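## Task

Lot numbers are marked on the shelf edge beneath each shelf spot, and several spots may carry the same number. Get one cardboard box from lot 740 and one from lot 689 onto the desk, entirely on its top with nothing overhanging its edge. Every other cardboard box must stay on the shelf it started on. A lot that is absent from the storeroom is skipped. The robot must not topple or be left leaning, or the task fails.

## Robot and tools

Robot: a Hello Robot Stretch 3 with a single arm. It has a two-wheeled base (0.33 m long, 0.34 m wide, rounded back) that turns about a point 0.05 m behind its front edge, a lift on a vertical mast, and a telescoping arm pointing to the robot's right. The base cannot slide sideways, so reaching farther forward or back means driving. With the arm in and the wrist folded, a turn sweeps a 0.28 m radius; an unfolded, level gripper reaches past that. Loose objects may occasionally get a small nudge from outside.

Frames (metres): the base frame sits on the floor between the drive wheels, x forward, y left, z up. hand_pose is reported in it, at the point where closed fingertips meet; with wrist joints at zero its x points up, y back toward the mast, z to the rear. The odometry frame is the base frame at scene start; base_odometry counts wheel turns only (slip looks like travel), heading in rad, left positive, within -3.142 to 3.142. If turned_by_wheels and turned_by_imu disagree by more than 0.15 rad, believe turned_by_imu. base_tilt is in degrees, forward and right positive, with a few degrees of bias.

move: one action. The base argument is an object holding exactly one key: translate_m (a relative drive in metres, forward positive, -3 to 3) or rotate_rad (a relative turn in radians, left positive, -6.4 to 6.4). The joints argument is an object of absolute targets keyed by joint name: lift_m 0 to 1.1; arm_m 0 to 0.52 (extension); wrist_yaw_rad -1.345 to 4.42 (0 along the arm, positive toward the front); wrist_pitch_rad -1.57 to 0.451 (0 level, negative tips fingers down); wrist_roll_rad -2.911 to 2.918; gripper_m -0.089 to 0.179 (bigger is wider; fingertip gap is 0.007 m smaller near closed, 0.025 m smaller fully open); head_pan_rad -3.953 to 1.73 (0 forward, positive left, -1.57 along the arm); head_tilt_rad -1.53 to 0.419 (negative down). Done tolerances: 0.004 m for lift, arm and gripper, 0.02 rad for yaw and roll, 0.05 for pitch, 0.1 for head. speeds is an object of per-motion top speeds (same keys plus translate_m, rotate_rad); pace is "default" or "max" (translate 0.12/0.30 m/s, rotate 0.76/1.90 rad/s, lift 0.11/0.15, arm 0.14/0.40). The base is capped at 0.10 m/s and 0.63 rad/s unless lift_m < 0.30, arm_m < 0.03 and wrist_yaw_rad > 2.54. contact_limits: arm_m takes a motor_effort percentage (1 to 100) that stops it; lift_m takes {"down": n, "up": n} (1 to 100, extra force beyond free motion; below about 12 it may stop spuriously; defaults 32-47 down, 21-36 up); translate_m and rotate_rad take a wheel-effort limit, and without one the base never contact-stops. Put a limit only alongside its own motion. {"servos": "reboot"} is sent alone to revive servos that switched off. cameras selects images (head_camera, nav_camera, wrist_camera, all; [] for none); blocking false returns within about 0.5 s while motion continues. Unknown keys make a call invalid; out-of-range values get it refused, and a refusal or uncommanded stop cancels later move, wait and finished_scene calls in that reply. A move times out after 14 s. Joints not named keep pursuing old targets.

wait(seconds 0 to 10, cameras) just lets time pass and reports state. stop(cameras) brakes all running motions; braked ones read "stopped" and may keep pressing. zoom_image(camera, region [x0,y0,x1,y1] pixels, max 504x504) enlarges part of the latest image of that camera. finished_scene(scene 1 to 3) ends the current scene; its result gives the next task. Scene 1 is practice and may be skipped.

Results: the move line reads done or the worst status. Statuses: moving, done, off_target (resting short, maybe still pushing), contact_stop (lift or arm goes slack until commanded again), time_out, torque_fault (limp wrist/head servo; needs reboot), stopped. on_its_own lists what happened uncommanded; "held at" is the target, not the reading. motor_effort is percent of maximum, positive toward larger values, bracket is last peak; positive wheel effort pushes forward. wrist pitch maxes near 45, roll near 72. lidar_m: 12 distances, 30-degree sectors, first straight ahead then counter-clockwise (4th left, 7th back, 10th right), seen 0.17 m above the floor; "-" is nothing or too close. wrist_depth_mm and head_depth_mm are 7x7 median-depth grids in mm from top left. head_camera images are rotated (turn clockwise a quarter to view upright); nav_camera turn counter-clockwise. Calibration intrinsics and T_world_to_cam are supplied per camera.

Cautions: before folding (wrist_yaw_rad 3.0) or unfolding the wrist, put lift_m between 0.32 and 0.95, wrist_pitch_rad at -0.4, roll near 0; folded, lift can go down to 0.25. With yaw below -0.4 keep pitch at -0.5 or lower. To grip, command gripper_m under the object's width; to release, at least 0.05 over it. Readings do not confirm a grasp. Avoid pushing the arm into fixed things with the gripper above about 0.45 m, and avoid driving while holding or hooking something fixed: the robot can tip. Wrist and head never contact-stop. Do not drop, slam or fling objects, and back off if base_tilt shows leaning.

Each tool is called after "Call:" by a JSON object that holds its "fn" and its "kwargs".

## Session

Call:
{"fn": "move", "kwargs": {}}

Scene clock: 0.00 s.
base_odometry: x=+0.000 y=+0.000 heading=+0.000
turned_by_wheels: +0.000
turned_by_imu: +0.000
base_tilt: forward=-0.3 right=-1.1
lidar_m: 1.49 1.03 0.94 1.59 2.73 1.10 0.84 0.82 0.87 1.24 1.57 1.87
head_depth_mm: 1635 1978 1988 1995 1934 1914 1913 / 1644 1836 1822 1794 1777 1764 1761 / 1648 1716 1697 1692 1673 1666 1648 / 1604 1614 1584 1587 1575 1556 1550 / 1529 1514 1504 1486 1485 1467 1462 / 1461 1438 1424 1418 1404 1400 1384 / 1381 1371 1355 1350 1345 1337 1330
base_status: not commanded
joint_positions: lift_m=+0.407 arm_m=+0.001 wrist_yaw_rad=+2.998 wrist_pitch_rad=-0.447 wrist_roll_rad=+0.000 gripper_m=+0.037 head_pan_rad=+0.000 head_tilt_rad=-0.003
joint_status: not commanded
measured_speeds: all 0
motor_effort: left_wheel=-0.4 right_wheel=+0.5 lift_m=+24.0 arm_m=-3.1 wrist_yaw_rad=+0.8 wrist_pitch_rad=+1.9 wrist_roll_rad=-0.1 gripper_m=+0.5 head_pan_rad=+0.2 head_tilt_rad=+7.2
hand_pose: x=+0.0104 y=+0.0728 z=+0.4134 quat_wxyz=(+0.206, +0.699, +0.107, +0.677) (m; base frame)
wrist_depth_mm: - 138 - - - - - / - 149 - - - - - / - 164 - - - - - / 926 191 221 881 874 865 868 / 748 720 212 711 714 725 721 / 653 645 129 618 129 632 623 / 565 576 276 557 539 544 550
pictures: head_camera (sideways), nav_camera (sideways), wrist_camera

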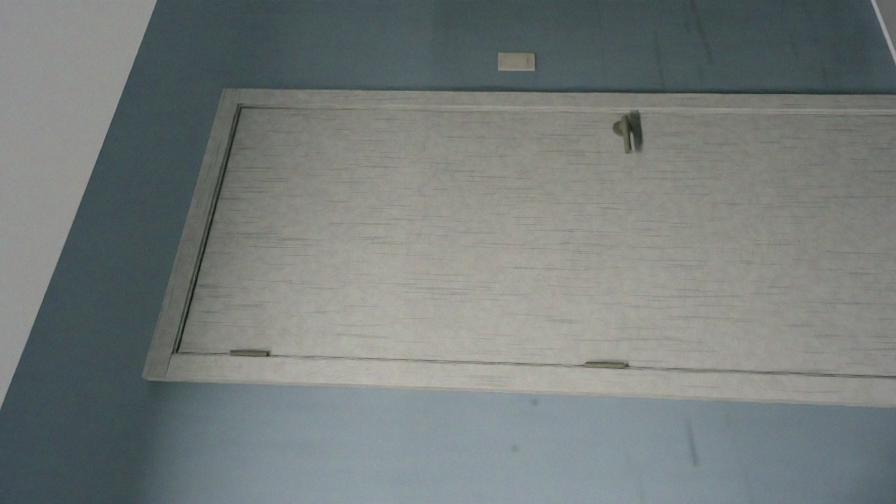

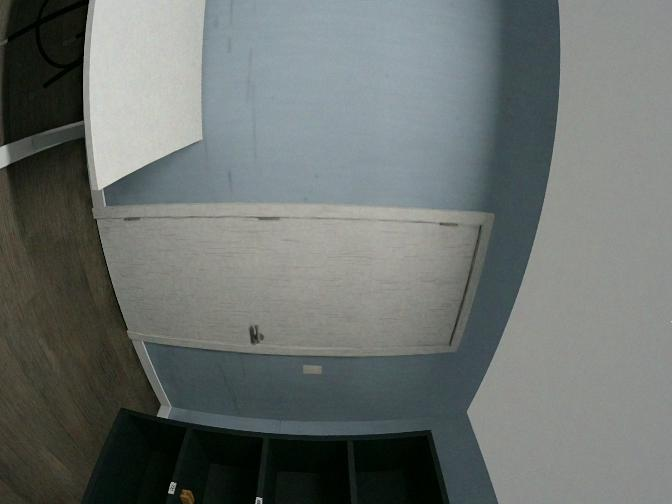

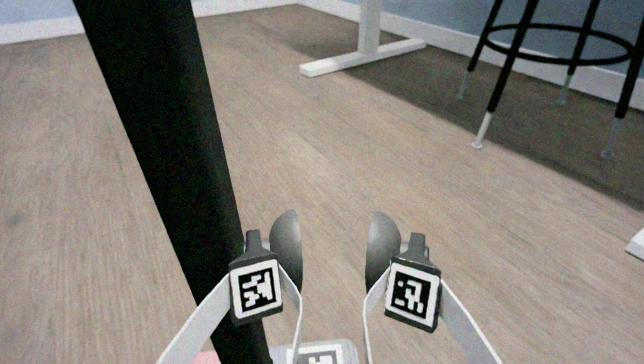

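Call:
{"fn": "move", "kwargs": {"joints": {"head_pan_rad": -1.57, "head_tilt_rad": -0.3}, "pace": "max", "cameras": ["head_camera", "nav_camera"]}}

Call:
{"fn": "move", "kwargs": {"joints": {"head_pan_rad": -3.1, "head_tilt_rad": -0.3}, "pace": "max", "cameras": ["head_camera", "nav_camera"]}}

Call:
{"fn": "move", "kwargs": {"joints": {"head_pan_rad": 1.3, "head_tilt_rad": -0.3}, "pace": "max", "cameras": ["head_camera", "nav_camera"]}}

Scene clock: 9.80 s.
move: done
base_odometry: x=+0.000 y=+0.000 heading=+0.000
turned_by_wheels: +0.000
turned_by_imu: +0.000
base_tilt: forward=-0.4 right=-1.2
lidar_m: 1.50 1.03 0.93 1.59 2.74 1.10 0.84 0.82 0.87 1.25 1.57 1.88
head_depth_mm: 981 999 1022 1047 1068 1095 1118 / 1115 1146 1178 1201 1235 1274 1303 / 1304 1340 1381 1424 1469 1511 1505 / 1562 1589 1647 1709 1776 1840 1544 / 1696 1819 1915 1947 1970 1896 1536 / 1619 1840 1931 2021 2052 1875 1537 / 1629 1753 1851 1917 1811 1874 1525
base_status: not commanded
joint_positions: lift_m=+0.407 arm_m=+0.001 wrist_yaw_rad=+2.998 wrist_pitch_rad=-0.447 wrist_roll_rad=+0.000 gripper_m=+0.037 head_pan_rad=-1.578 head_tilt_rad=-0.300
joint_status: all done
measured_speeds: translate_m=+0.000 rotate_rad=+0.000 lift_m=+0.000 arm_m=+0.000 wrist_yaw_rad=+0.000 wrist_pitch_rad=+0.000 wrist_roll_rad=+0.000 head_pan_rad=+0.024 head_tilt_rad=+0.000
motor_effort: left_wheel=-0.5(0.7) right_wheel=+0.5(1.0) lift_m=+23.5(24.2) arm_m=-12.7(12.8) wrist_yaw_rad=-0.7(1.8) wrist_pitch_rad=+1.9(2.1) wrist_roll_rad=+0.2(0.3) gripper_m=+0.6(0.9) head_pan_rad=+3.5(5.6) head_tilt_rad=-2.8(6.3)
hand_pose: x=+0.0104 y=+0.0728 z=+0.4134 quat_wxyz=(+0.206, +0.699, +0.107, +0.677) (m; base frame)
wrist_depth_mm: - 138 - - - - - / - 149 - - - - - / - 164 - - - - - / 917 191 221 893 870 865 860 / 750 717 212 727 706 741 720 / 649 641 129 621 129 631 618 / 560 577 276 567 544 551 548
pictures: head_camera (sideways), nav_camera (sideways)
camera_calibration:
head_camera: T_world_to_cam=[[-0.0444837, 0.24512, -0.968472, 1.27625], [0.997156, -0.0481336, -0.0579839, 0.0690367], [-0.060829, -0.968297, -0.242282, 0.271277], [0, 0, 0, 1]] pos_world=[0.00443346, -0.0468343, 1.30574]
nav_camera: T_world_to_cam=[[0.015057, -0.270282, 0.962663, -1.21003], [-0.999882, -0.00700785, 0.0136715, 0.0384748], [0.00305104, -0.962756, -0.270355, 0.305084], [0, 0, 0, 1]] pos_world=[0.0557588, -0.033058, 1.2468]

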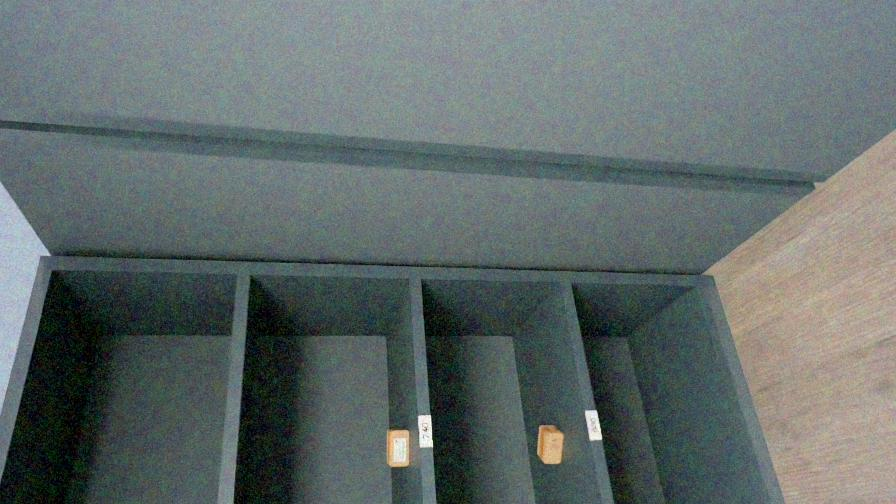

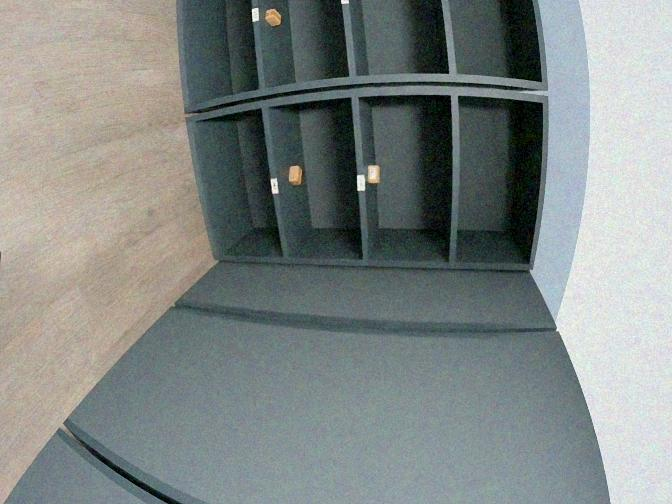

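Scene clock: 11.83 s.
move: done
base_odometry: x=+0.000 y=+0.000 heading=+0.000
turned_by_wheels: +0.000
turned_by_imu: +0.000
base_tilt: forward=-0.3 right=-1.3
lidar_m: 1.49 1.03 0.94 1.59 2.74 1.10 0.84 0.82 0.87 1.24 1.57 1.87
head_depth_mm: 911 967 1030 1091 1165 1254 1354 / 861 908 962 1024 1096 1166 1260 / 816 854 908 957 1015 1087 1164 / 772 815 856 904 960 1015 1078 / 741 773 814 856 901 949 1013 / 706 736 775 810 854 902 951 / 676 705 735 773 806 849 897
base_status: not commanded
joint_positions: lift_m=+0.407 arm_m=+0.001 wrist_yaw_rad=+2.998 wrist_pitch_rad=-0.447 wrist_roll_rad=+0.000 gripper_m=+0.037 head_pan_rad=-3.108 head_tilt_rad=-0.300
joint_status: all done
measured_speeds: translate_m=+0.000 rotate_rad=+0.000 lift_m=+0.000 arm_m=+0.000 wrist_yaw_rad=+0.000 wrist_pitch_rad=+0.000 wrist_roll_rad=+0.000 head_pan_rad=+0.024 head_tilt_rad=+0.000
motor_effort: left_wheel=-0.2(0.9) right_wheel=+0.5(1.2) lift_m=+23.8(24.6) arm_m=-13.4(14.2) wrist_yaw_rad=+1.6(1.6) wrist_pitch_rad=+1.8(2.1) wrist_roll_rad=+0.0(0.3) gripper_m=+0.3(0.9) head_pan_rad=+3.3(4.6) head_tilt_rad=-2.1(6.6)
hand_pose: x=+0.0104 y=+0.0728 z=+0.4134 quat_wxyz=(+0.206, +0.699, +0.107, +0.677) (m; base frame)
wrist_depth_mm: - 138 - - - - - / - 150 - - - - - / - 164 - - - - - / 905 190 220 882 869 869 864 / 753 735 213 708 710 726 723 / 649 658 129 618 129 627 624 / 567 577 279 558 538 552 546
pictures: head_camera (sideways), nav_camera (sideways)
camera_calibration:
head_camera: T_world_to_cam=[[0.243534, 0.0544118, -0.968365, 1.27435], [-0.00758898, -0.998288, -0.0580016, 0.0751888], [-0.969863, 0.0214743, -0.242704, 0.277372], [0, 0, 0, 1]] pos_world=[-0.040765, -0.000236113, 1.30572]
nav_camera: T_world_to_cam=[[-0.269867, -0.0260306, 0.962546, -1.20814], [-0.0475983, 0.998773, 0.0136653, 0.032674], [-0.96172, -0.0421277, -0.270775, 0.311515], [0, 0, 0, 1]] pos_world=[-0.0248908, -0.050959, 1.24679]

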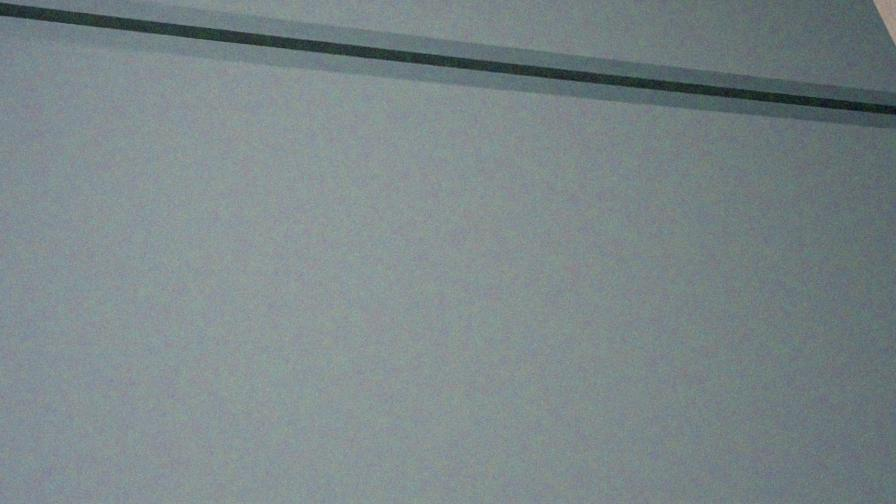

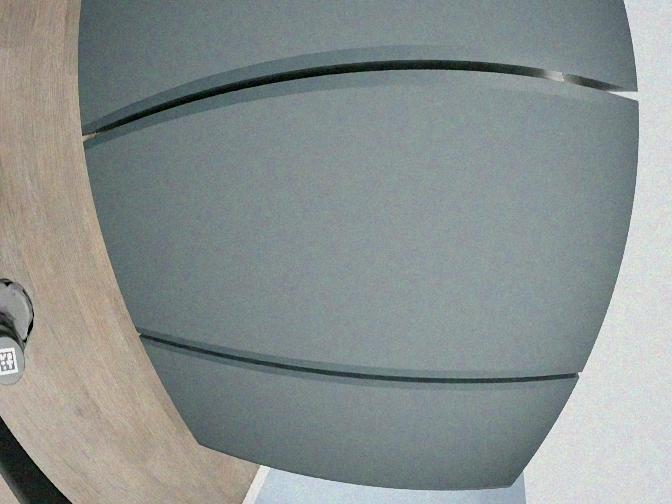

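Scene clock: 14.90 s.
move: done
base_odometry: x=+0.000 y=+0.000 heading=+0.000
turned_by_wheels: +0.000
turned_by_imu: +0.000
base_tilt: forward=-0.3 right=-1.3
lidar_m: 1.50 1.03 0.94 1.58 2.73 1.10 0.84 0.82 0.87 1.24 1.57 1.87
head_depth_mm: 1416 1465 1498 1550 1345 926 1450 / 1545 1593 1647 1702 1340 920 1413 / 1694 1756 1824 1875 1321 1050 1539 / 1899 1963 2054 2095 1312 1838 1538 / 2149 2243 2338 2439 1386 1810 1524 / 2424 2577 2716 2898 2398 1988 1520 / 2478 2555 2648 2800 2802 1980 1518
base_status: not commanded
joint_positions: lift_m=+0.407 arm_m=+0.001 wrist_yaw_rad=+2.998 wrist_pitch_rad=-0.447 wrist_roll_rad=+0.000 gripper_m=+0.037 head_pan_rad=+1.309 head_tilt_rad=-0.300
joint_status: all done
measured_speeds: translate_m=+0.000 rotate_rad=+0.000 lift_m=+0.000 arm_m=+0.000 wrist_yaw_rad=+0.000 wrist_pitch_rad=+0.000 wrist_roll_rad=+0.000 head_pan_rad=-0.024 head_tilt_rad=+0.000
motor_effort: left_wheel=+0.0(0.9) right_wheel=+0.2(1.1) lift_m=+24.0(24.5) arm_m=-14.1(14.2) wrist_yaw_rad=-0.2(2.6) wrist_pitch_rad=+1.9(2.1) wrist_roll_rad=-0.1(0.3) gripper_m=+0.6(1.0) head_pan_rad=-3.2(6.2) head_tilt_rad=-1.2(6.1)
hand_pose: x=+0.0104 y=+0.0728 z=+0.4134 quat_wxyz=(+0.206, +0.699, +0.107, +0.677) (m; base frame)
wrist_depth_mm: - 138 - - - - - / - 150 - - - - - / - 165 - - - - - / 912 191 221 873 864 855 845 / 747 726 212 719 709 727 713 / 654 639 128 618 129 630 630 / 576 579 278 554 539 548 549
pictures: head_camera (sideways), nav_camera (sideways)
camera_calibration:
head_camera: T_world_to_cam=[[-0.0188761, -0.248824, -0.968365, 1.27595], [-0.952799, 0.29801, -0.0580017, 0.0809546], [0.303014, 0.921562, -0.242704, 0.269608], [0, 0, 0, 1]] pos_world=[0.0195235, 0.0449021, 1.30572]
nav_camera: T_world_to_cam=[[0.0536964, 0.265749, 0.962546, -1.21011], [0.969337, -0.245356, 0.0136653, 0.0264707], [0.239798, 0.932297, -0.270775, 0.304186], [0, 0, 0, 1]] pos_world=[-0.0336237, 0.044489, 1.24679]

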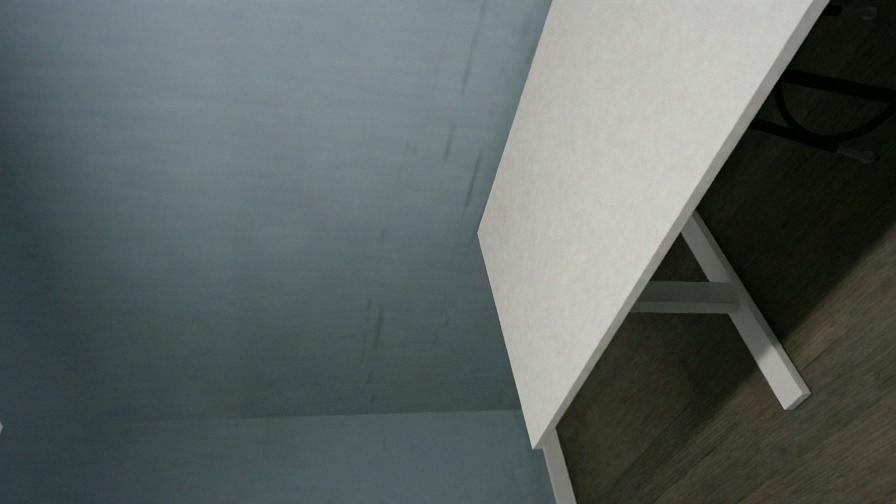

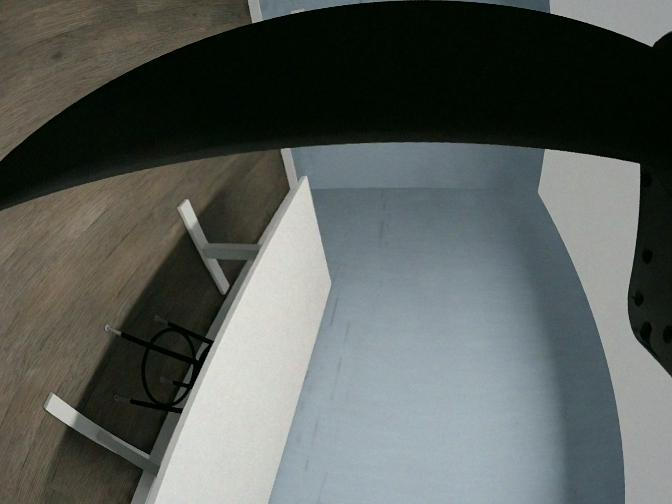

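Call:
{"fn": "move", "kwargs": {"joints": {"head_pan_rad": -0.8, "head_tilt_rad": -0.3}, "pace": "max", "cameras": ["head_camera", "nav_camera"]}}

Call:
{"fn": "zoom_image", "kwargs": {"camera": "head_camera", "region": [300, 0, 804, 504]}}

Scene clock: 68.80 s.
move: done
base_odometry: x=+0.000 y=+0.000 heading=+0.000
turned_by_wheels: +0.000
turned_by_imu: +0.000
base_tilt: forward=-0.4 right=-1.2
lidar_m: 1.49 1.03 0.93 1.58 2.74 1.10 0.84 0.82 0.87 1.24 1.57 1.87
head_depth_mm: 1525 1724 1816 1864 1889 1913 1565 / 1353 1432 1473 1653 1758 1839 1563 / 1683 1850 1935 2006 1863 1824 1543 / 1703 1904 1994 2085 2118 1892 1539 / 1731 1948 2066 2181 2125 1897 1531 / 1771 1855 1961 1953 2055 1937 1526 / 1961 2104 2176 2280 2363 1960 1520
base_status: not commanded
joint_positions: lift_m=+0.407 arm_m=+0.001 wrist_yaw_rad=+2.998 wrist_pitch_rad=-0.447 wrist_roll_rad=+0.000 gripper_m=+0.037 head_pan_rad=-0.809 head_tilt_rad=-0.300
joint_status: all done
measured_speeds: translate_m=+0.000 rotate_rad=+0.000 lift_m=+0.000 arm_m=+0.000 wrist_yaw_rad=+0.000 wrist_pitch_rad=+0.000 wrist_roll_rad=+0.000 head_pan_rad=+0.024 head_tilt_rad=+0.000
motor_effort: left_wheel=-0.3(0.8) right_wheel=-0.2(1.0) lift_m=+24.1(24.5) arm_m=-13.4(13.8) wrist_yaw_rad=-0.1(1.8) wrist_pitch_rad=+1.9(2.1) wrist_roll_rad=+0.1(0.3) gripper_m=+0.1(0.9) head_pan_rad=+3.7(4.3) head_tilt_rad=+0.0(4.2)
hand_pose: x=+0.0104 y=+0.0728 z=+0.4134 quat_wxyz=(+0.206, +0.699, +0.107, +0.677) (m; base frame)
wrist_depth_mm: - 138 - - - - - / - 150 - - - - - / - 165 - - - - - / 904 190 222 867 869 865 854 / 755 720 212 716 709 729 725 / 653 652 128 617 129 631 620 / 563 572 278 560 541 552 545
pictures: head_camera (sideways), nav_camera (sideways)
camera_calibration:
head_camera: T_world_to_cam=[[-0.202808, 0.14539, -0.968365, 1.27708], [0.749611, 0.659332, -0.0580016, 0.0705699], [0.630041, -0.73766, -0.242704, 0.267613], [0, 0, 0, 1]] pos_world=[0.0374945, -0.0347962, 1.30572]
nav_camera: T_world_to_cam=[[0.199182, -0.183936, 0.962546, -1.211], [-0.713211, -0.700816, 0.0136653, 0.0367342], [0.672054, -0.68922, -0.270775, 0.301549], [0, 0, 0, 1]] pos_world=[0.0647509, 0.0108315, 1.24679]

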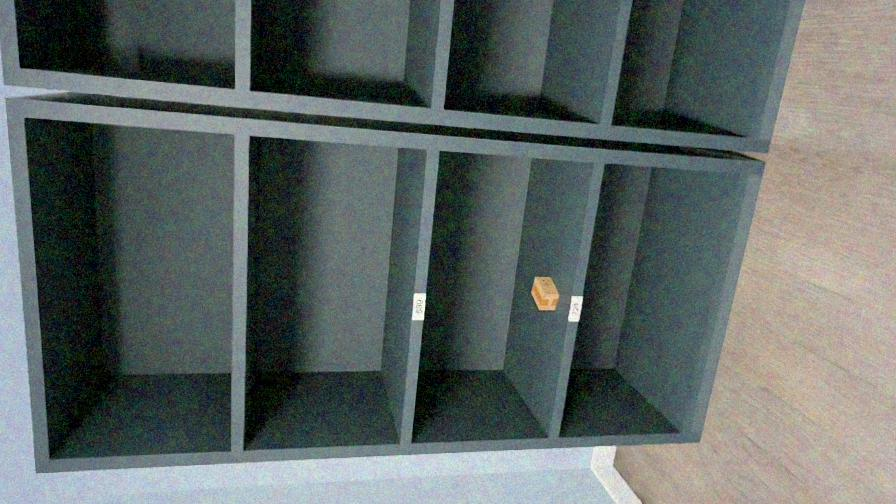

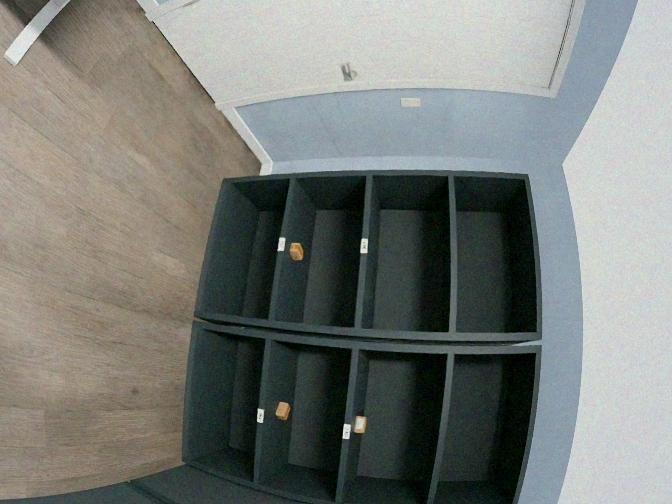

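Scaled by 1.000.

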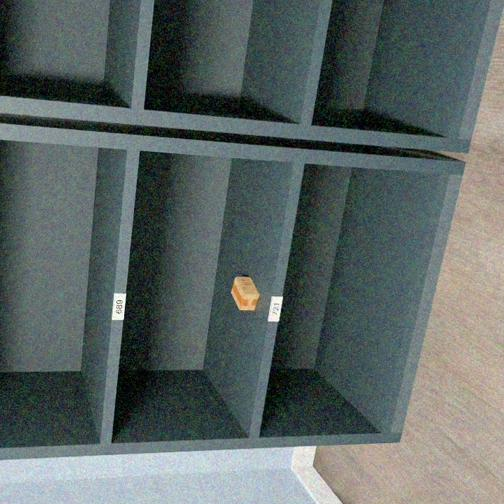

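Call:
{"fn": "zoom_image", "kwargs": {"camera": "head_camera", "region": [370, 250, 622, 350]}}

Call:
{"fn": "move", "kwargs": {"joints": {"head_pan_rad": -1.3, "head_tilt_rad": -0.35}, "pace": "max", "cameras": ["head_camera"]}}

Call:
{"fn": "zoom_image", "kwargs": {"camera": "head_camera", "region": [350, 250, 650, 500]}}

Scaled by 2.000 from the camera's 896x504 image, which has a finer 1280x720 frame.

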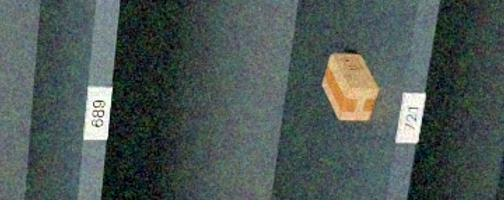

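Scene clock: 79.17 s.
move: done
base_odometry: x=+0.000 y=+0.000 heading=+0.000
turned_by_wheels: +0.000
turned_by_imu: +0.000
base_tilt: forward=-0.3 right=-1.2
lidar_m: 1.49 1.03 0.94 1.59 2.73 1.10 0.84 0.82 0.87 1.24 1.57 1.87
head_depth_mm: 1418 1432 1463 1462 1469 1491 1442 / 1544 1635 1665 1746 1811 1787 1483 / 1786 1881 1975 2111 2145 1898 1472 / 1763 1834 1958 2084 2123 1850 1473 / 1720 1796 1896 2018 2104 1803 1467 / 1681 1744 1860 2003 1859 1751 1454 / 1347 1350 1527 1832 1718 1720 1454
base_status: not commanded
joint_positions: lift_m=+0.407 arm_m=+0.001 wrist_yaw_rad=+2.998 wrist_pitch_rad=-0.447 wrist_roll_rad=+0.000 gripper_m=+0.037 head_pan_rad=-1.309 head_tilt_rad=-0.348
joint_status: all done
measured_speeds: all 0
motor_effort: left_wheel=-0.3(0.9) right_wheel=+1.0(1.0) lift_m=+24.2(24.2) arm_m=-12.9(13.3) wrist_yaw_rad=-0.5(1.6) wrist_pitch_rad=+1.9(2.0) wrist_roll_rad=-0.1(0.3) gripper_m=+0.8(0.9) head_pan_rad=-2.0(4.3) head_tilt_rad=-3.6(6.9)
hand_pose: x=+0.0104 y=+0.0728 z=+0.4134 quat_wxyz=(+0.206, +0.699, +0.107, +0.677) (m; base frame)
wrist_depth_mm: - 138 - - - - - / - 150 - - - - - / - 165 - - - - - / 897 191 222 878 877 869 851 / 759 731 212 718 712 732 718 / 651 638 128 613 128 621 624 / 573 583 278 558 545 554 550
pictures: head_camera (sideways)
camera_calibration:
head_camera: T_world_to_cam=[[-0.120097, 0.268954, -0.955636, 1.25994], [0.973241, 0.22185, -0.059872, 0.071637], [0.195905, -0.937255, -0.2884, 0.329736], [0, 0, 0, 1]] pos_world=[0.016998, -0.045712, 1.30343]

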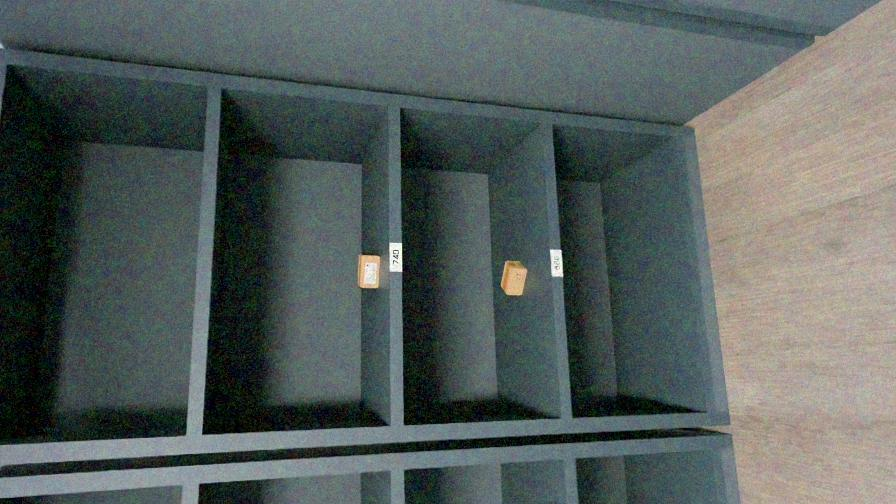

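Scaled by 1.680 from the camera's 896x504 image, which has a finer 1280x720 frame.

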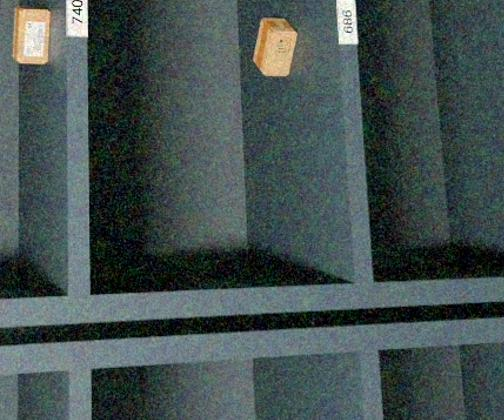

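Call:
{"fn": "zoom_image", "kwargs": {"camera": "head_camera", "region": [500, 230, 580, 300]}}

Call:
{"fn": "zoom_image", "kwargs": {"camera": "head_camera", "region": [350, 230, 420, 300]}}

Scaled by 6.300 from the camera's 896x504 image, which has a finer 1280x720 frame.

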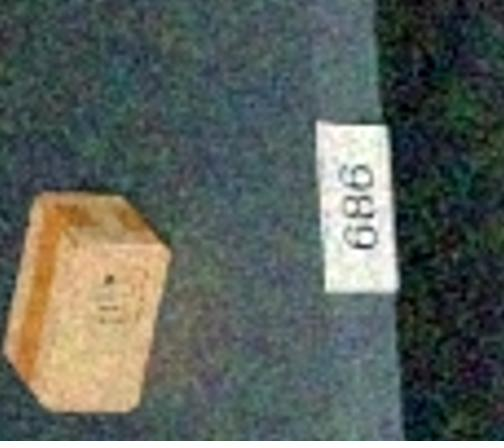

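Scaled by 7.200 from the camera's 896x504 image, which has a finer 1280x720 frame.

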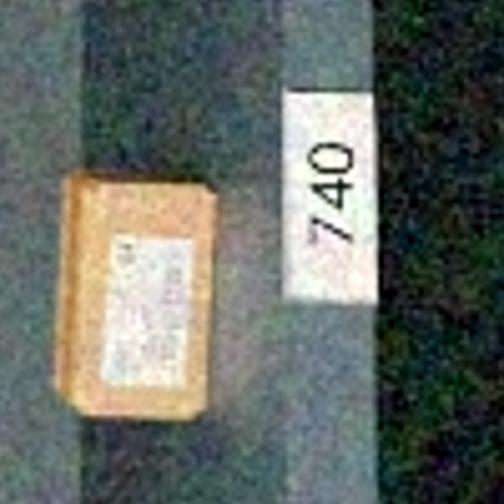

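Call:
{"fn": "move", "kwargs": {"base": {"rotate_rad": -1.529}, "joints": {"head_pan_rad": 0.0, "head_tilt_rad": -0.3}, "cameras": ["head_camera", "nav_camera"]}}

Scene clock: 205.87 s.
move: done
base_odometry: x=+0.000 y=+0.000 heading=-1.529
turned_by_wheels: -1.529
turned_by_imu: -1.504
base_tilt: forward=-0.2 right=-1.2
lidar_m: 1.32 1.57 1.85 1.48 1.07 0.94 1.62 2.70 1.05 0.83 0.82 0.88
head_depth_mm: 1043 1057 1081 1100 1122 1151 1178 / 1208 1226 1279 1292 1320 1351 1396 / 1449 1476 1512 1566 1619 1640 1538 / 1581 1644 1727 1789 1851 1903 1528 / 1721 1888 1992 2099 2105 1883 1535 / 1617 1789 1905 1992 1937 1855 1519 / 1645 1735 1829 1894 1919 1848 1515
base_status: done
joint_positions: lift_m=+0.407 arm_m=+0.001 wrist_yaw_rad=+2.998 wrist_pitch_rad=-0.447 wrist_roll_rad=+0.000 gripper_m=+0.037 head_pan_rad=+0.001 head_tilt_rad=-0.300
joint_status: all done
measured_speeds: all 0
motor_effort: left_wheel=+8.3(12.3) right_wheel=-9.8(12.8) lift_m=+24.8(25.0) arm_m=-13.6(14.1) wrist_yaw_rad=-0.4(1.7) wrist_pitch_rad=+2.0(2.1) wrist_roll_rad=+0.1(0.3) gripper_m=+0.6(1.0) head_pan_rad=-3.1(6.1) head_tilt_rad=+5.4(7.7)
hand_pose: x=+0.0104 y=+0.0728 z=+0.4134 quat_wxyz=(+0.206, +0.699, +0.107, +0.677) (m; base frame)
wrist_depth_mm: - 138 - - - - - / - 149 - - - - - / - 165 - - - - - / 914 191 221 871 878 864 848 / 756 727 212 718 705 727 726 / 649 645 129 617 128 631 629 / 562 573 277 558 541 554 550
pictures: head_camera (sideways), nav_camera (sideways)
camera_calibration:
head_camera: T_world_to_cam=[[-0.244811, -0.0465106, -0.968455, 1.27745], [0.0398764, 0.997521, -0.0579867, 0.0748798], [0.96875, -0.0528143, -0.242349, 0.265085], [0, 0, 0, 1]] pos_world=[0.0529468, -0.00127895, 1.30574]
nav_camera: T_world_to_cam=[[0.270215, 0.0172931, 0.962645, -1.21156], [0.0152826, -0.99979, 0.0136705, 0.0322835], [0.962679, 0.0110177, -0.270422, 0.299317], [0, 0, 0, 1]] pos_world=[0.0387421, 0.0499306, 1.2468]

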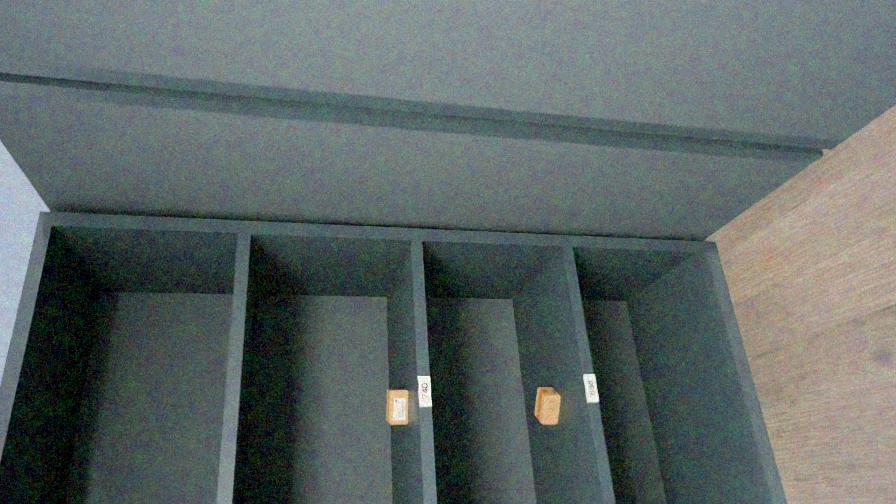

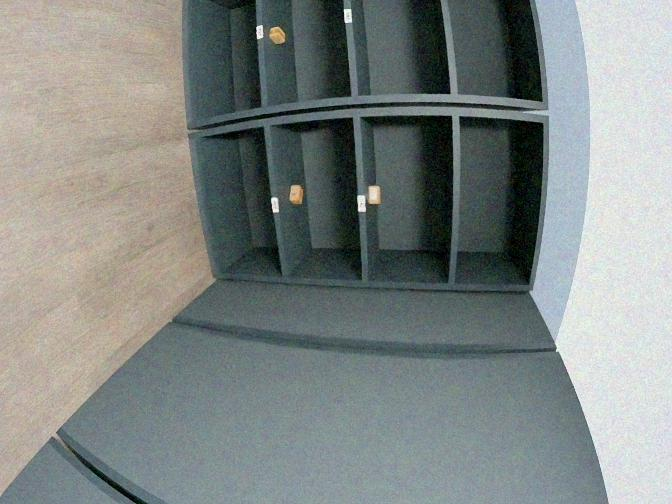

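Call:
{"fn": "move", "kwargs": {"base": {"translate_m": 0.8}, "cameras": []}}

Call:
{"fn": "move", "kwargs": {"base": {"rotate_rad": 1.94}, "joints": {"head_pan_rad": -1.57, "head_tilt_rad": -0.35}, "cameras": ["head_camera", "nav_camera"]}}

Scene clock: 221.93 s.
move: done
base_odometry: x=+0.034 y=-0.799 heading=-1.529
turned_by_wheels: +0.000
turned_by_imu: +0.000
base_tilt: forward=-0.3 right=-1.2
lidar_m: 0.82 1.07 0.92 1.57 1.77 1.53 2.36 1.37 0.65 0.51 0.51 0.54
head_depth_mm: 634 648 658 668 684 698 715 / 739 752 765 784 802 824 843 / 810 843 884 926 967 1001 1032 / 929 910 987 1008 1051 1083 1139 / 1139 1113 1247 1204 1363 1184 1355 / 1104 1121 1205 1229 1327 1183 1306 / 1055 1069 1156 1176 1264 1175 969
base_status: done
joint_positions: lift_m=+0.407 arm_m=+0.001 wrist_yaw_rad=+2.998 wrist_pitch_rad=-0.447 wrist_roll_rad=+0.000 gripper_m=+0.037 head_pan_rad=+0.000 head_tilt_rad=-0.300
joint_status: not commanded
measured_speeds: all 0
motor_effort: left_wheel=+4.5(11.7) right_wheel=+4.7(10.8) lift_m=+23.8(25.3) arm_m=-12.1(13.7) wrist_yaw_rad=-0.7(2.1) wrist_pitch_rad=+2.0(2.1) wrist_roll_rad=-0.1(0.4) gripper_m=+0.6(1.0) head_pan_rad=-2.9(3.8) head_tilt_rad=+4.0(6.2)
hand_pose: x=+0.0104 y=+0.0728 z=+0.4134 quat_wxyz=(+0.206, +0.699, +0.107, +0.677) (m; base frame)
wrist_depth_mm: - 138 - - - - - / - 149 - - - - - / - 164 - - - - - / 913 189 221 874 870 860 809 / 757 725 212 713 699 728 722 / 641 645 128 626 129 621 629 / 564 577 277 556 542 549 546
pictures: none
No camera images: "cameras" was empty.

Scene clock: 226.10 s.
move: done
base_odometry: x=+0.034 y=-0.799 heading=+0.411
turned_by_wheels: +1.940
turned_by_imu: +1.909
base_tilt: forward=-0.3 right=-1.3
lidar_m: 1.76 1.52 2.37 3.41 0.77 0.54 0.51 0.52 0.68 1.29 0.93 1.57
head_depth_mm: 1068 954 1051 987 1034 1024 1077 / 1109 1144 1240 1107 1374 1130 1294 / 1107 1015 1237 1090 1388 1119 1351 / 1093 1049 1222 1000 1374 1119 1338 / 1081 1099 1218 991 1370 1116 1339 / 1078 1135 1203 1044 1356 1105 1325 / 1071 1128 1193 1025 1329 1094 1287
base_status: done
joint_positions: lift_m=+0.407 arm_m=+0.001 wrist_yaw_rad=+2.998 wrist_pitch_rad=-0.447 wrist_roll_rad=+0.000 gripper_m=+0.037 head_pan_rad=-1.570 head_tilt_rad=-0.350
joint_status: all done
measured_speeds: all 0
motor_effort: left_wheel=-8.7(12.5) right_wheel=+9.2(12.2) lift_m=+24.4(25.4) arm_m=-13.3(14.3) wrist_yaw_rad=-0.8(1.8) wrist_pitch_rad=+1.9(2.1) wrist_roll_rad=-0.1(0.3) gripper_m=+0.5(1.2) head_pan_rad=+3.3(5.4) head_tilt_rad=-3.5(7.5)
hand_pose: x=+0.0104 y=+0.0728 z=+0.4134 quat_wxyz=(+0.206, +0.699, +0.107, +0.677) (m; base frame)
wrist_depth_mm: - 138 - - - - - / - 150 - - - - - / - 164 - - - - - / 837 191 220 893 871 877 850 / 760 737 211 720 710 735 724 / 645 640 128 613 129 625 621 / 571 582 279 560 545 555 548
pictures: head_camera (sideways), nav_camera (sideways)
camera_calibration:
head_camera: T_world_to_cam=[[-0.0463814, 0.293077, -0.954963, 1.25861], [0.997496, -0.0375113, -0.0599594, 0.0716027], [-0.0533946, -0.955353, -0.290604, 0.334124], [0, 0, 0, 1]] pos_world=[0.00479327, -0.0469784, 1.30332]
nav_camera: T_world_to_cam=[[0.0171487, -0.318141, 0.947888, -1.19074], [-0.999798, -0.0153555, 0.012934, 0.0394353], [0.0104405, -0.947919, -0.31834, 0.36749], [0, 0, 0, 1]] pos_world=[0.0560102, -0.0298677, 1.24517]

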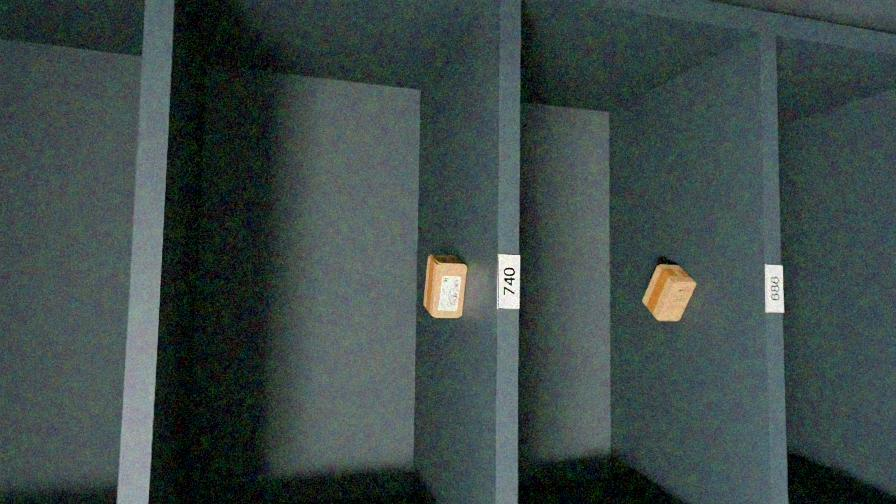

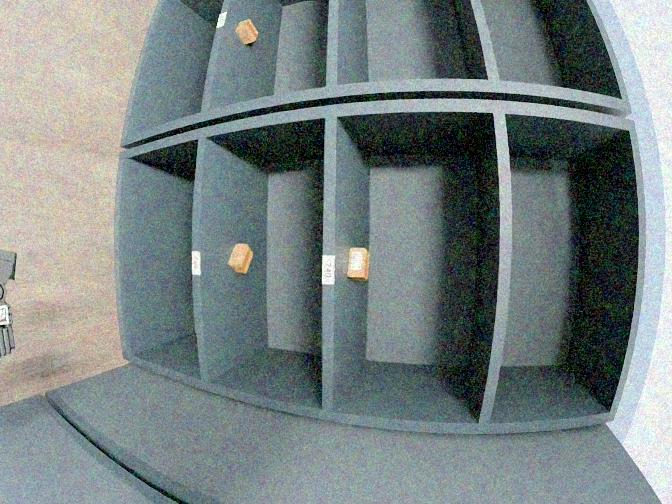

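Call:
{"fn": "zoom_image", "kwargs": {"camera": "head_camera", "region": [740, 250, 810, 330]}}

Call:
{"fn": "zoom_image", "kwargs": {"camera": "head_camera", "region": [400, 230, 540, 340]}}

Scaled by 6.300 from the camera's 896x504 image, which has a finer 1280x720 frame.

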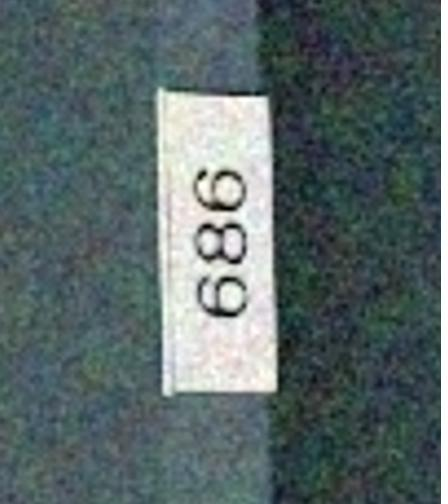

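Scaled by 3.600 from the camera's 896x504 image, which has a finer 1280x720 frame.

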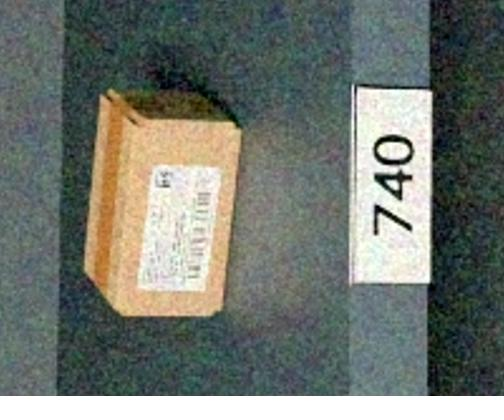

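Call:
{"fn": "zoom_image", "kwargs": {"camera": "head_camera", "region": [762, 272, 788, 304]}}

Scaled by 15.750 from the camera's 896x504 image, which has a finer 1280x720 frame.

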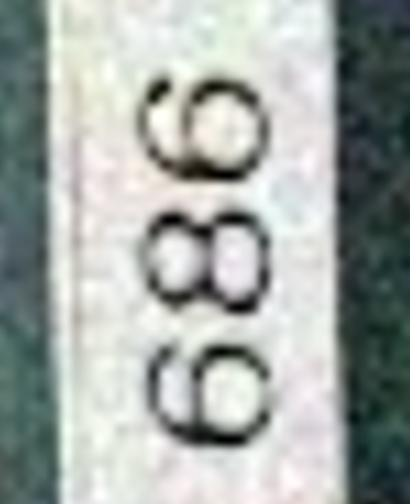

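Call:
{"fn": "move", "kwargs": {"joints": {"head_pan_rad": -0.85, "head_tilt_rad": -0.3}, "pace": "max", "cameras": ["head_camera"]}}

Scene clock: 272.17 s.
move: done
base_odometry: x=+0.034 y=-0.799 heading=+0.411
turned_by_wheels: +0.000
turned_by_imu: +0.000
base_tilt: forward=-0.1 right=-1.1
lidar_m: 1.76 1.52 2.36 3.41 0.77 0.53 0.51 0.52 0.68 1.29 0.93 1.58
head_depth_mm: 820 855 992 1072 1155 1214 995 / 801 832 864 909 959 1055 1107 / 1315 1341 1430 1154 1519 1060 1125 / 1421 1469 1558 1422 1630 1300 1450 / 1526 1607 1692 1599 1693 1652 1443 / 1429 1471 1576 1588 1645 1749 1499 / 1315 1372 1453 1527 1603 1731 1512
base_status: not commanded
joint_positions: lift_m=+0.407 arm_m=+0.001 wrist_yaw_rad=+2.998 wrist_pitch_rad=-0.447 wrist_roll_rad=+0.000 gripper_m=+0.037 head_pan_rad=-0.827 head_tilt_rad=-0.305
joint_status: all done
measured_speeds: all 0
motor_effort: left_wheel=-9.1(9.5) right_wheel=+9.0(9.4) lift_m=+24.6(25.0) arm_m=-13.0(13.7) wrist_yaw_rad=-1.2(1.2) wrist_pitch_rad=+2.0(2.0) wrist_roll_rad=+0.2(0.3) gripper_m=+0.8(0.9) head_pan_rad=-0.4(5.2) head_tilt_rad=+5.7(7.0)
hand_pose: x=+0.0104 y=+0.0728 z=+0.4134 quat_wxyz=(+0.206, +0.699, +0.107, +0.677) (m; base frame)
wrist_depth_mm: - 138 - - - - - / - 150 - - - - - / - 164 - - - - - / 832 191 221 892 864 856 873 / 746 732 211 721 699 732 723 / 646 646 128 619 129 631 620 / 563 583 279 559 545 555 546
pictures: head_camera (sideways)
camera_calibration:
head_camera: T_world_to_cam=[[-0.202796, 0.15202, -0.967349, 1.27575], [0.761438, 0.645622, -0.0581688, 0.070715], [0.615699, -0.748373, -0.246684, 0.27288], [0, 0, 0, 1]] pos_world=[0.0368602, -0.0353785, 1.30552]

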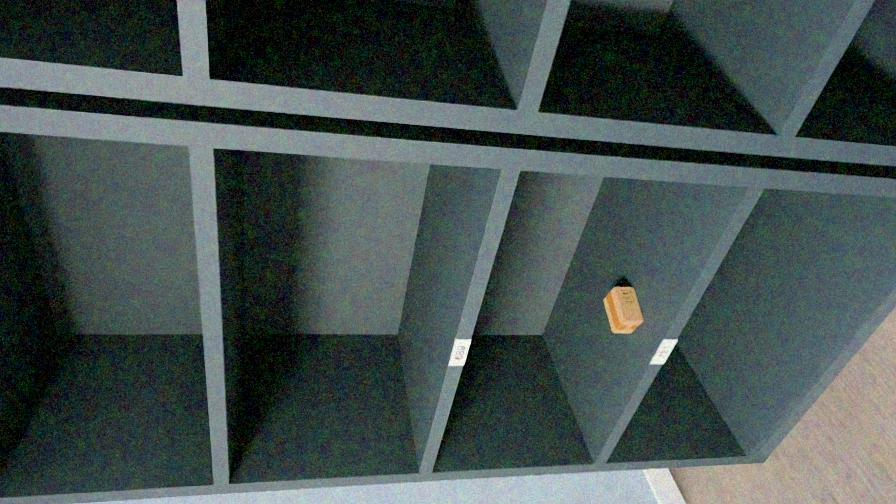

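Call:
{"fn": "zoom_image", "kwargs": {"camera": "head_camera", "region": [446, 336, 474, 368]}}

Call:
{"fn": "zoom_image", "kwargs": {"camera": "head_camera", "region": [648, 334, 680, 370]}}

Scaled by 15.750 from the camera's 896x504 image, which has a finer 1280x720 frame.

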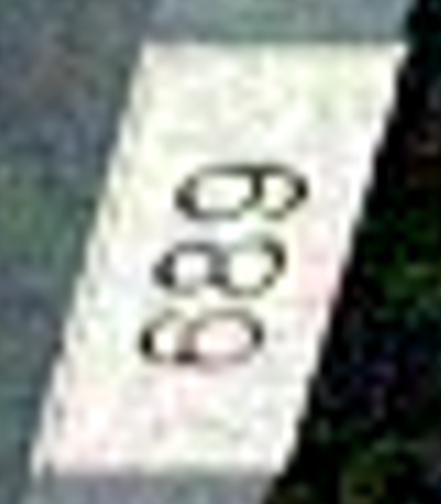

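Scaled by 14.000 from the camera's 896x504 image, which has a finer 1280x720 frame.

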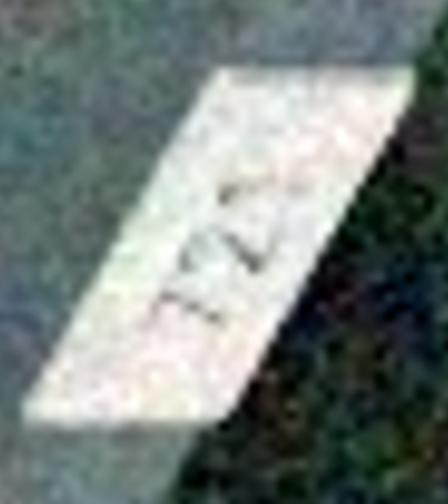

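Call:
{"fn": "move", "kwargs": {"joints": {"lift_m": 0.92, "wrist_pitch_rad": -0.4}, "cameras": []}}

Call:
{"fn": "move", "kwargs": {"joints": {"wrist_yaw_rad": 0.0, "head_pan_rad": -1.57, "head_tilt_rad": -0.4, "gripper_m": 0.179}, "cameras": ["head_camera", "wrist_camera"]}}

Call:
{"fn": "move", "kwargs": {"joints": {"wrist_pitch_rad": 0.0}, "cameras": ["head_camera", "wrist_camera"]}}

Scene clock: 337.33 s.
move: done
base_odometry: x=+0.034 y=-0.799 heading=+0.411
turned_by_wheels: +0.000
turned_by_imu: +0.000
base_tilt: forward=-0.2 right=-1.4
lidar_m: 1.76 1.53 2.36 3.42 0.77 0.53 0.51 0.52 0.68 1.29 0.93 1.57
head_depth_mm: 870 911 1065 1104 1228 1220 996 / 788 823 873 918 967 1081 1146 / 1301 1325 1409 972 999 1047 1094 / 1392 1443 1532 1300 1615 1306 1447 / 1496 1565 1669 1633 1716 1656 1439 / 1460 1501 1616 1613 1673 1758 1475 / 1333 1378 1438 1491 1587 1680 1519
base_status: not commanded
joint_positions: lift_m=+0.920 arm_m=+0.001 wrist_yaw_rad=+2.998 wrist_pitch_rad=-0.420 wrist_roll_rad=+0.000 gripper_m=+0.037 head_pan_rad=-0.850 head_tilt_rad=-0.300
joint_status: all done
measured_speeds: all 0
motor_effort: left_wheel=-8.7(9.4) right_wheel=+8.6(9.8) lift_m=+30.7(33.8) arm_m=-12.4(13.1) wrist_yaw_rad=-0.3(2.1) wrist_pitch_rad=+3.3(6.4) wrist_roll_rad=+0.0(0.3) gripper_m=+0.5(1.2) head_pan_rad=-2.1(3.8) head_tilt_rad=+5.1(6.2)
hand_pose: x=+0.0109 y=+0.0763 z=+0.9322 quat_wxyz=(+0.197, +0.700, +0.098, +0.679) (m; base frame)
wrist_depth_mm: - 137 - - - - - / - 148 - - - - - / - 161 - - - - - / - 183 - - - - - / - - 206 - - - - / - - 129 - 129 - - / - - 264 - - - -
pictures: none
No camera images: "cameras" was empty.

Scene clock: 339.80 s.
move: done
base_odometry: x=+0.034 y=-0.799 heading=+0.411
turned_by_wheels: +0.000
turned_by_imu: +0.000
base_tilt: forward=-0.2 right=-1.1
lidar_m: 1.76 1.53 2.36 3.40 0.77 0.53 0.51 0.52 0.69 1.29 0.92 1.57
head_depth_mm: 1014 995 1044 961 1032 1071 1111 / 1077 1169 1247 1029 1316 1153 1222 / 1070 1161 1239 1020 1400 1146 - / 1059 1149 1235 971 1383 1094 - / 1051 1142 1225 982 1372 1087 1314 / 1045 1130 1214 977 1367 1080 1207 / 1036 1127 1199 959 1331 1071 1276
base_status: not commanded
joint_positions: lift_m=+0.920 arm_m=+0.001 wrist_yaw_rad=+0.003 wrist_pitch_rad=-0.420 wrist_roll_rad=+0.000 gripper_m=+0.179 head_pan_rad=-1.573 head_tilt_rad=-0.400
joint_status: all done
measured_speeds: all 0
motor_effort: left_wheel=-8.9(9.3) right_wheel=+8.0(9.4) lift_m=+30.2(31.2) arm_m=-12.0(12.6) wrist_yaw_rad=-3.3(6.4) wrist_pitch_rad=+3.2(3.4) wrist_roll_rad=+0.0(0.3) gripper_m=+0.5(85.4) head_pan_rad=+3.3(5.6) head_tilt_rad=-4.6(8.2)
hand_pose: x=-0.0208 y=-0.3697 z=+0.9322 quat_wxyz=(+0.692, +0.149, -0.691, -0.147) (m; base frame)
wrist_depth_mm: - - - - - - - / - - - - - - - / - - - - - - - / 767 - - - - 791 - / - 143 - - - 784 - / 123 140 - - - 942 - / - - - - - - 105
pictures: head_camera (sideways), wrist_camera
camera_calibration:
head_camera: T_world_to_cam=[[-0.045577, 0.340172, -0.939258, 1.2381], [0.997409, -0.036898, -0.0617621, 0.0739462], [-0.0556665, -0.939639, -0.337608, 0.395313], [0, 0, 0, 1]] pos_world=[0.00467994, -0.0469866, 1.30092]
wrist_camera: T_world_to_cam=[[-0.998879, -0.0398991, -0.0254904, -0.00512936], [-0.00252891, 0.582572, -0.812775, 1.00556], [0.047279, -0.811799, -0.582019, 0.409617], [0, 0, 0, 1]] pos_world=[-0.0219469, -0.253487, 1.05557]

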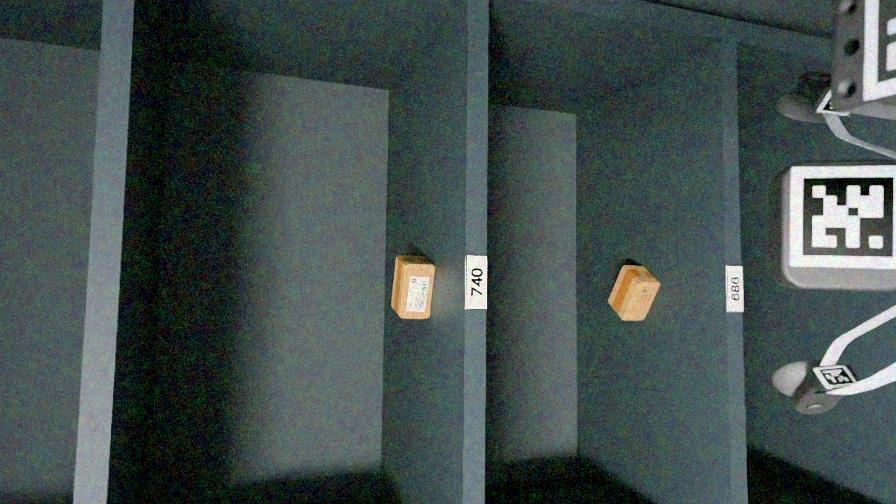

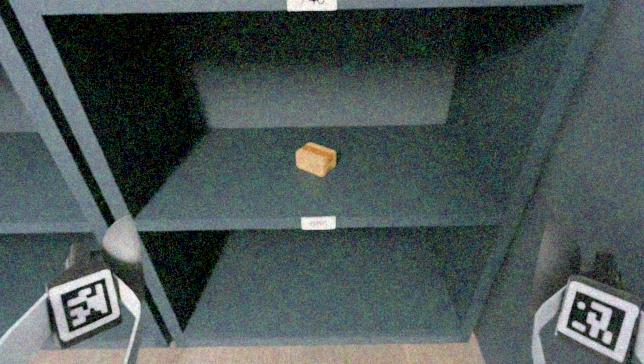

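Scene clock: 340.83 s.
move: done
base_odometry: x=+0.034 y=-0.799 heading=+0.411
turned_by_wheels: +0.000
turned_by_imu: +0.000
base_tilt: forward=-0.3 right=-1.2
lidar_m: 1.76 1.53 2.36 3.41 0.77 0.53 0.51 0.52 0.68 1.29 0.93 1.57
head_depth_mm: 1013 1000 1048 963 1036 1073 1109 / 1083 1170 1240 1034 1324 1110 1299 / 1074 1157 1239 1018 1399 1104 - / 1068 1146 1231 965 1386 1090 - / 1062 1141 1221 980 1373 1090 1316 / 1041 1139 1210 973 1355 1001 1313 / 1034 1125 1203 959 1337 1073 1281
base_status: not commanded
joint_positions: lift_m=+0.920 arm_m=+0.001 wrist_yaw_rad=+0.003 wrist_pitch_rad=-0.024 wrist_roll_rad=+0.000 gripper_m=+0.179 head_pan_rad=-1.571 head_tilt_rad=-0.400
joint_status: all done
measured_speeds: all 0
motor_effort: left_wheel=-8.3(9.1) right_wheel=+9.4(9.8) lift_m=+29.7(30.6) arm_m=-12.0(12.5) wrist_yaw_rad=-3.7(4.4) wrist_pitch_rad=+3.9(5.0) wrist_roll_rad=-0.3(0.3) gripper_m=+0.4(0.8) head_pan_rad=+3.6(4.3) head_tilt_rad=-3.8(4.8)
hand_pose: x=-0.0206 y=-0.4011 z=+1.0285 quat_wxyz=(+0.707, +0.010, -0.707, -0.008) (m; base frame)
wrist_depth_mm: - 949 - - - - - / - 982 - - - - 576 / - - - - - - - / - - - - - - 614 / - 145 - - - - - / 123 140 - - - - - / - - - - - 815 105
pictures: head_camera (sideways), wrist_camera
camera_calibration:
head_camera: T_world_to_cam=[[-0.0463544, 0.340232, -0.939198, 1.23803], [0.99749, -0.0346074, -0.0617682, 0.0739537], [-0.0535187, -0.939705, -0.337773, 0.395514], [0, 0, 0, 1]] pos_world=[0.00478734, -0.0469895, 1.30092]
wrist_camera: T_world_to_cam=[[-0.998842, -0.0471967, -0.00929205, -0.0233404], [-0.00151239, 0.223888, -0.974614, 1.12472], [0.048079, -0.973471, -0.2237, 0.00674151], [0, 0, 0, 1]] pos_world=[-0.0219365, -0.246351, 1.09746]

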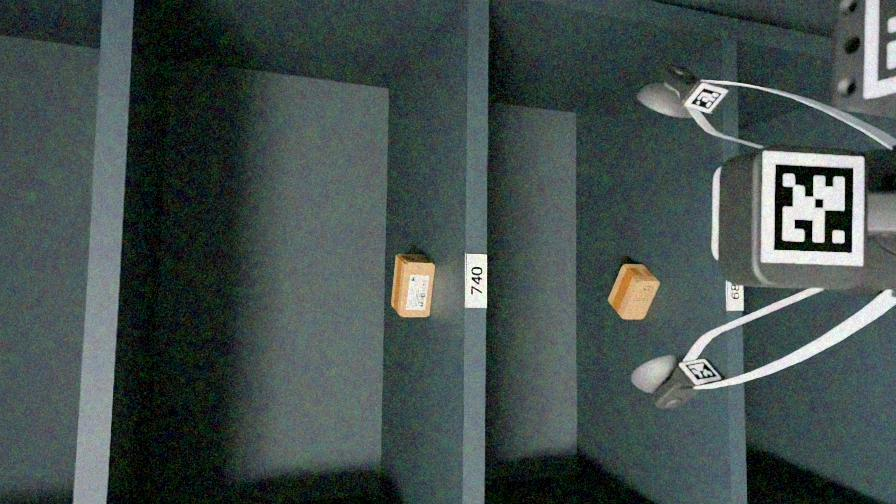

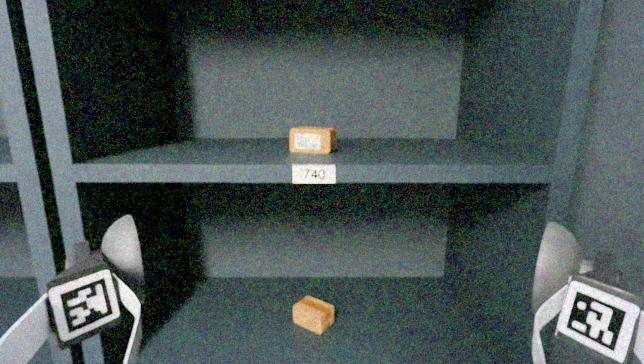

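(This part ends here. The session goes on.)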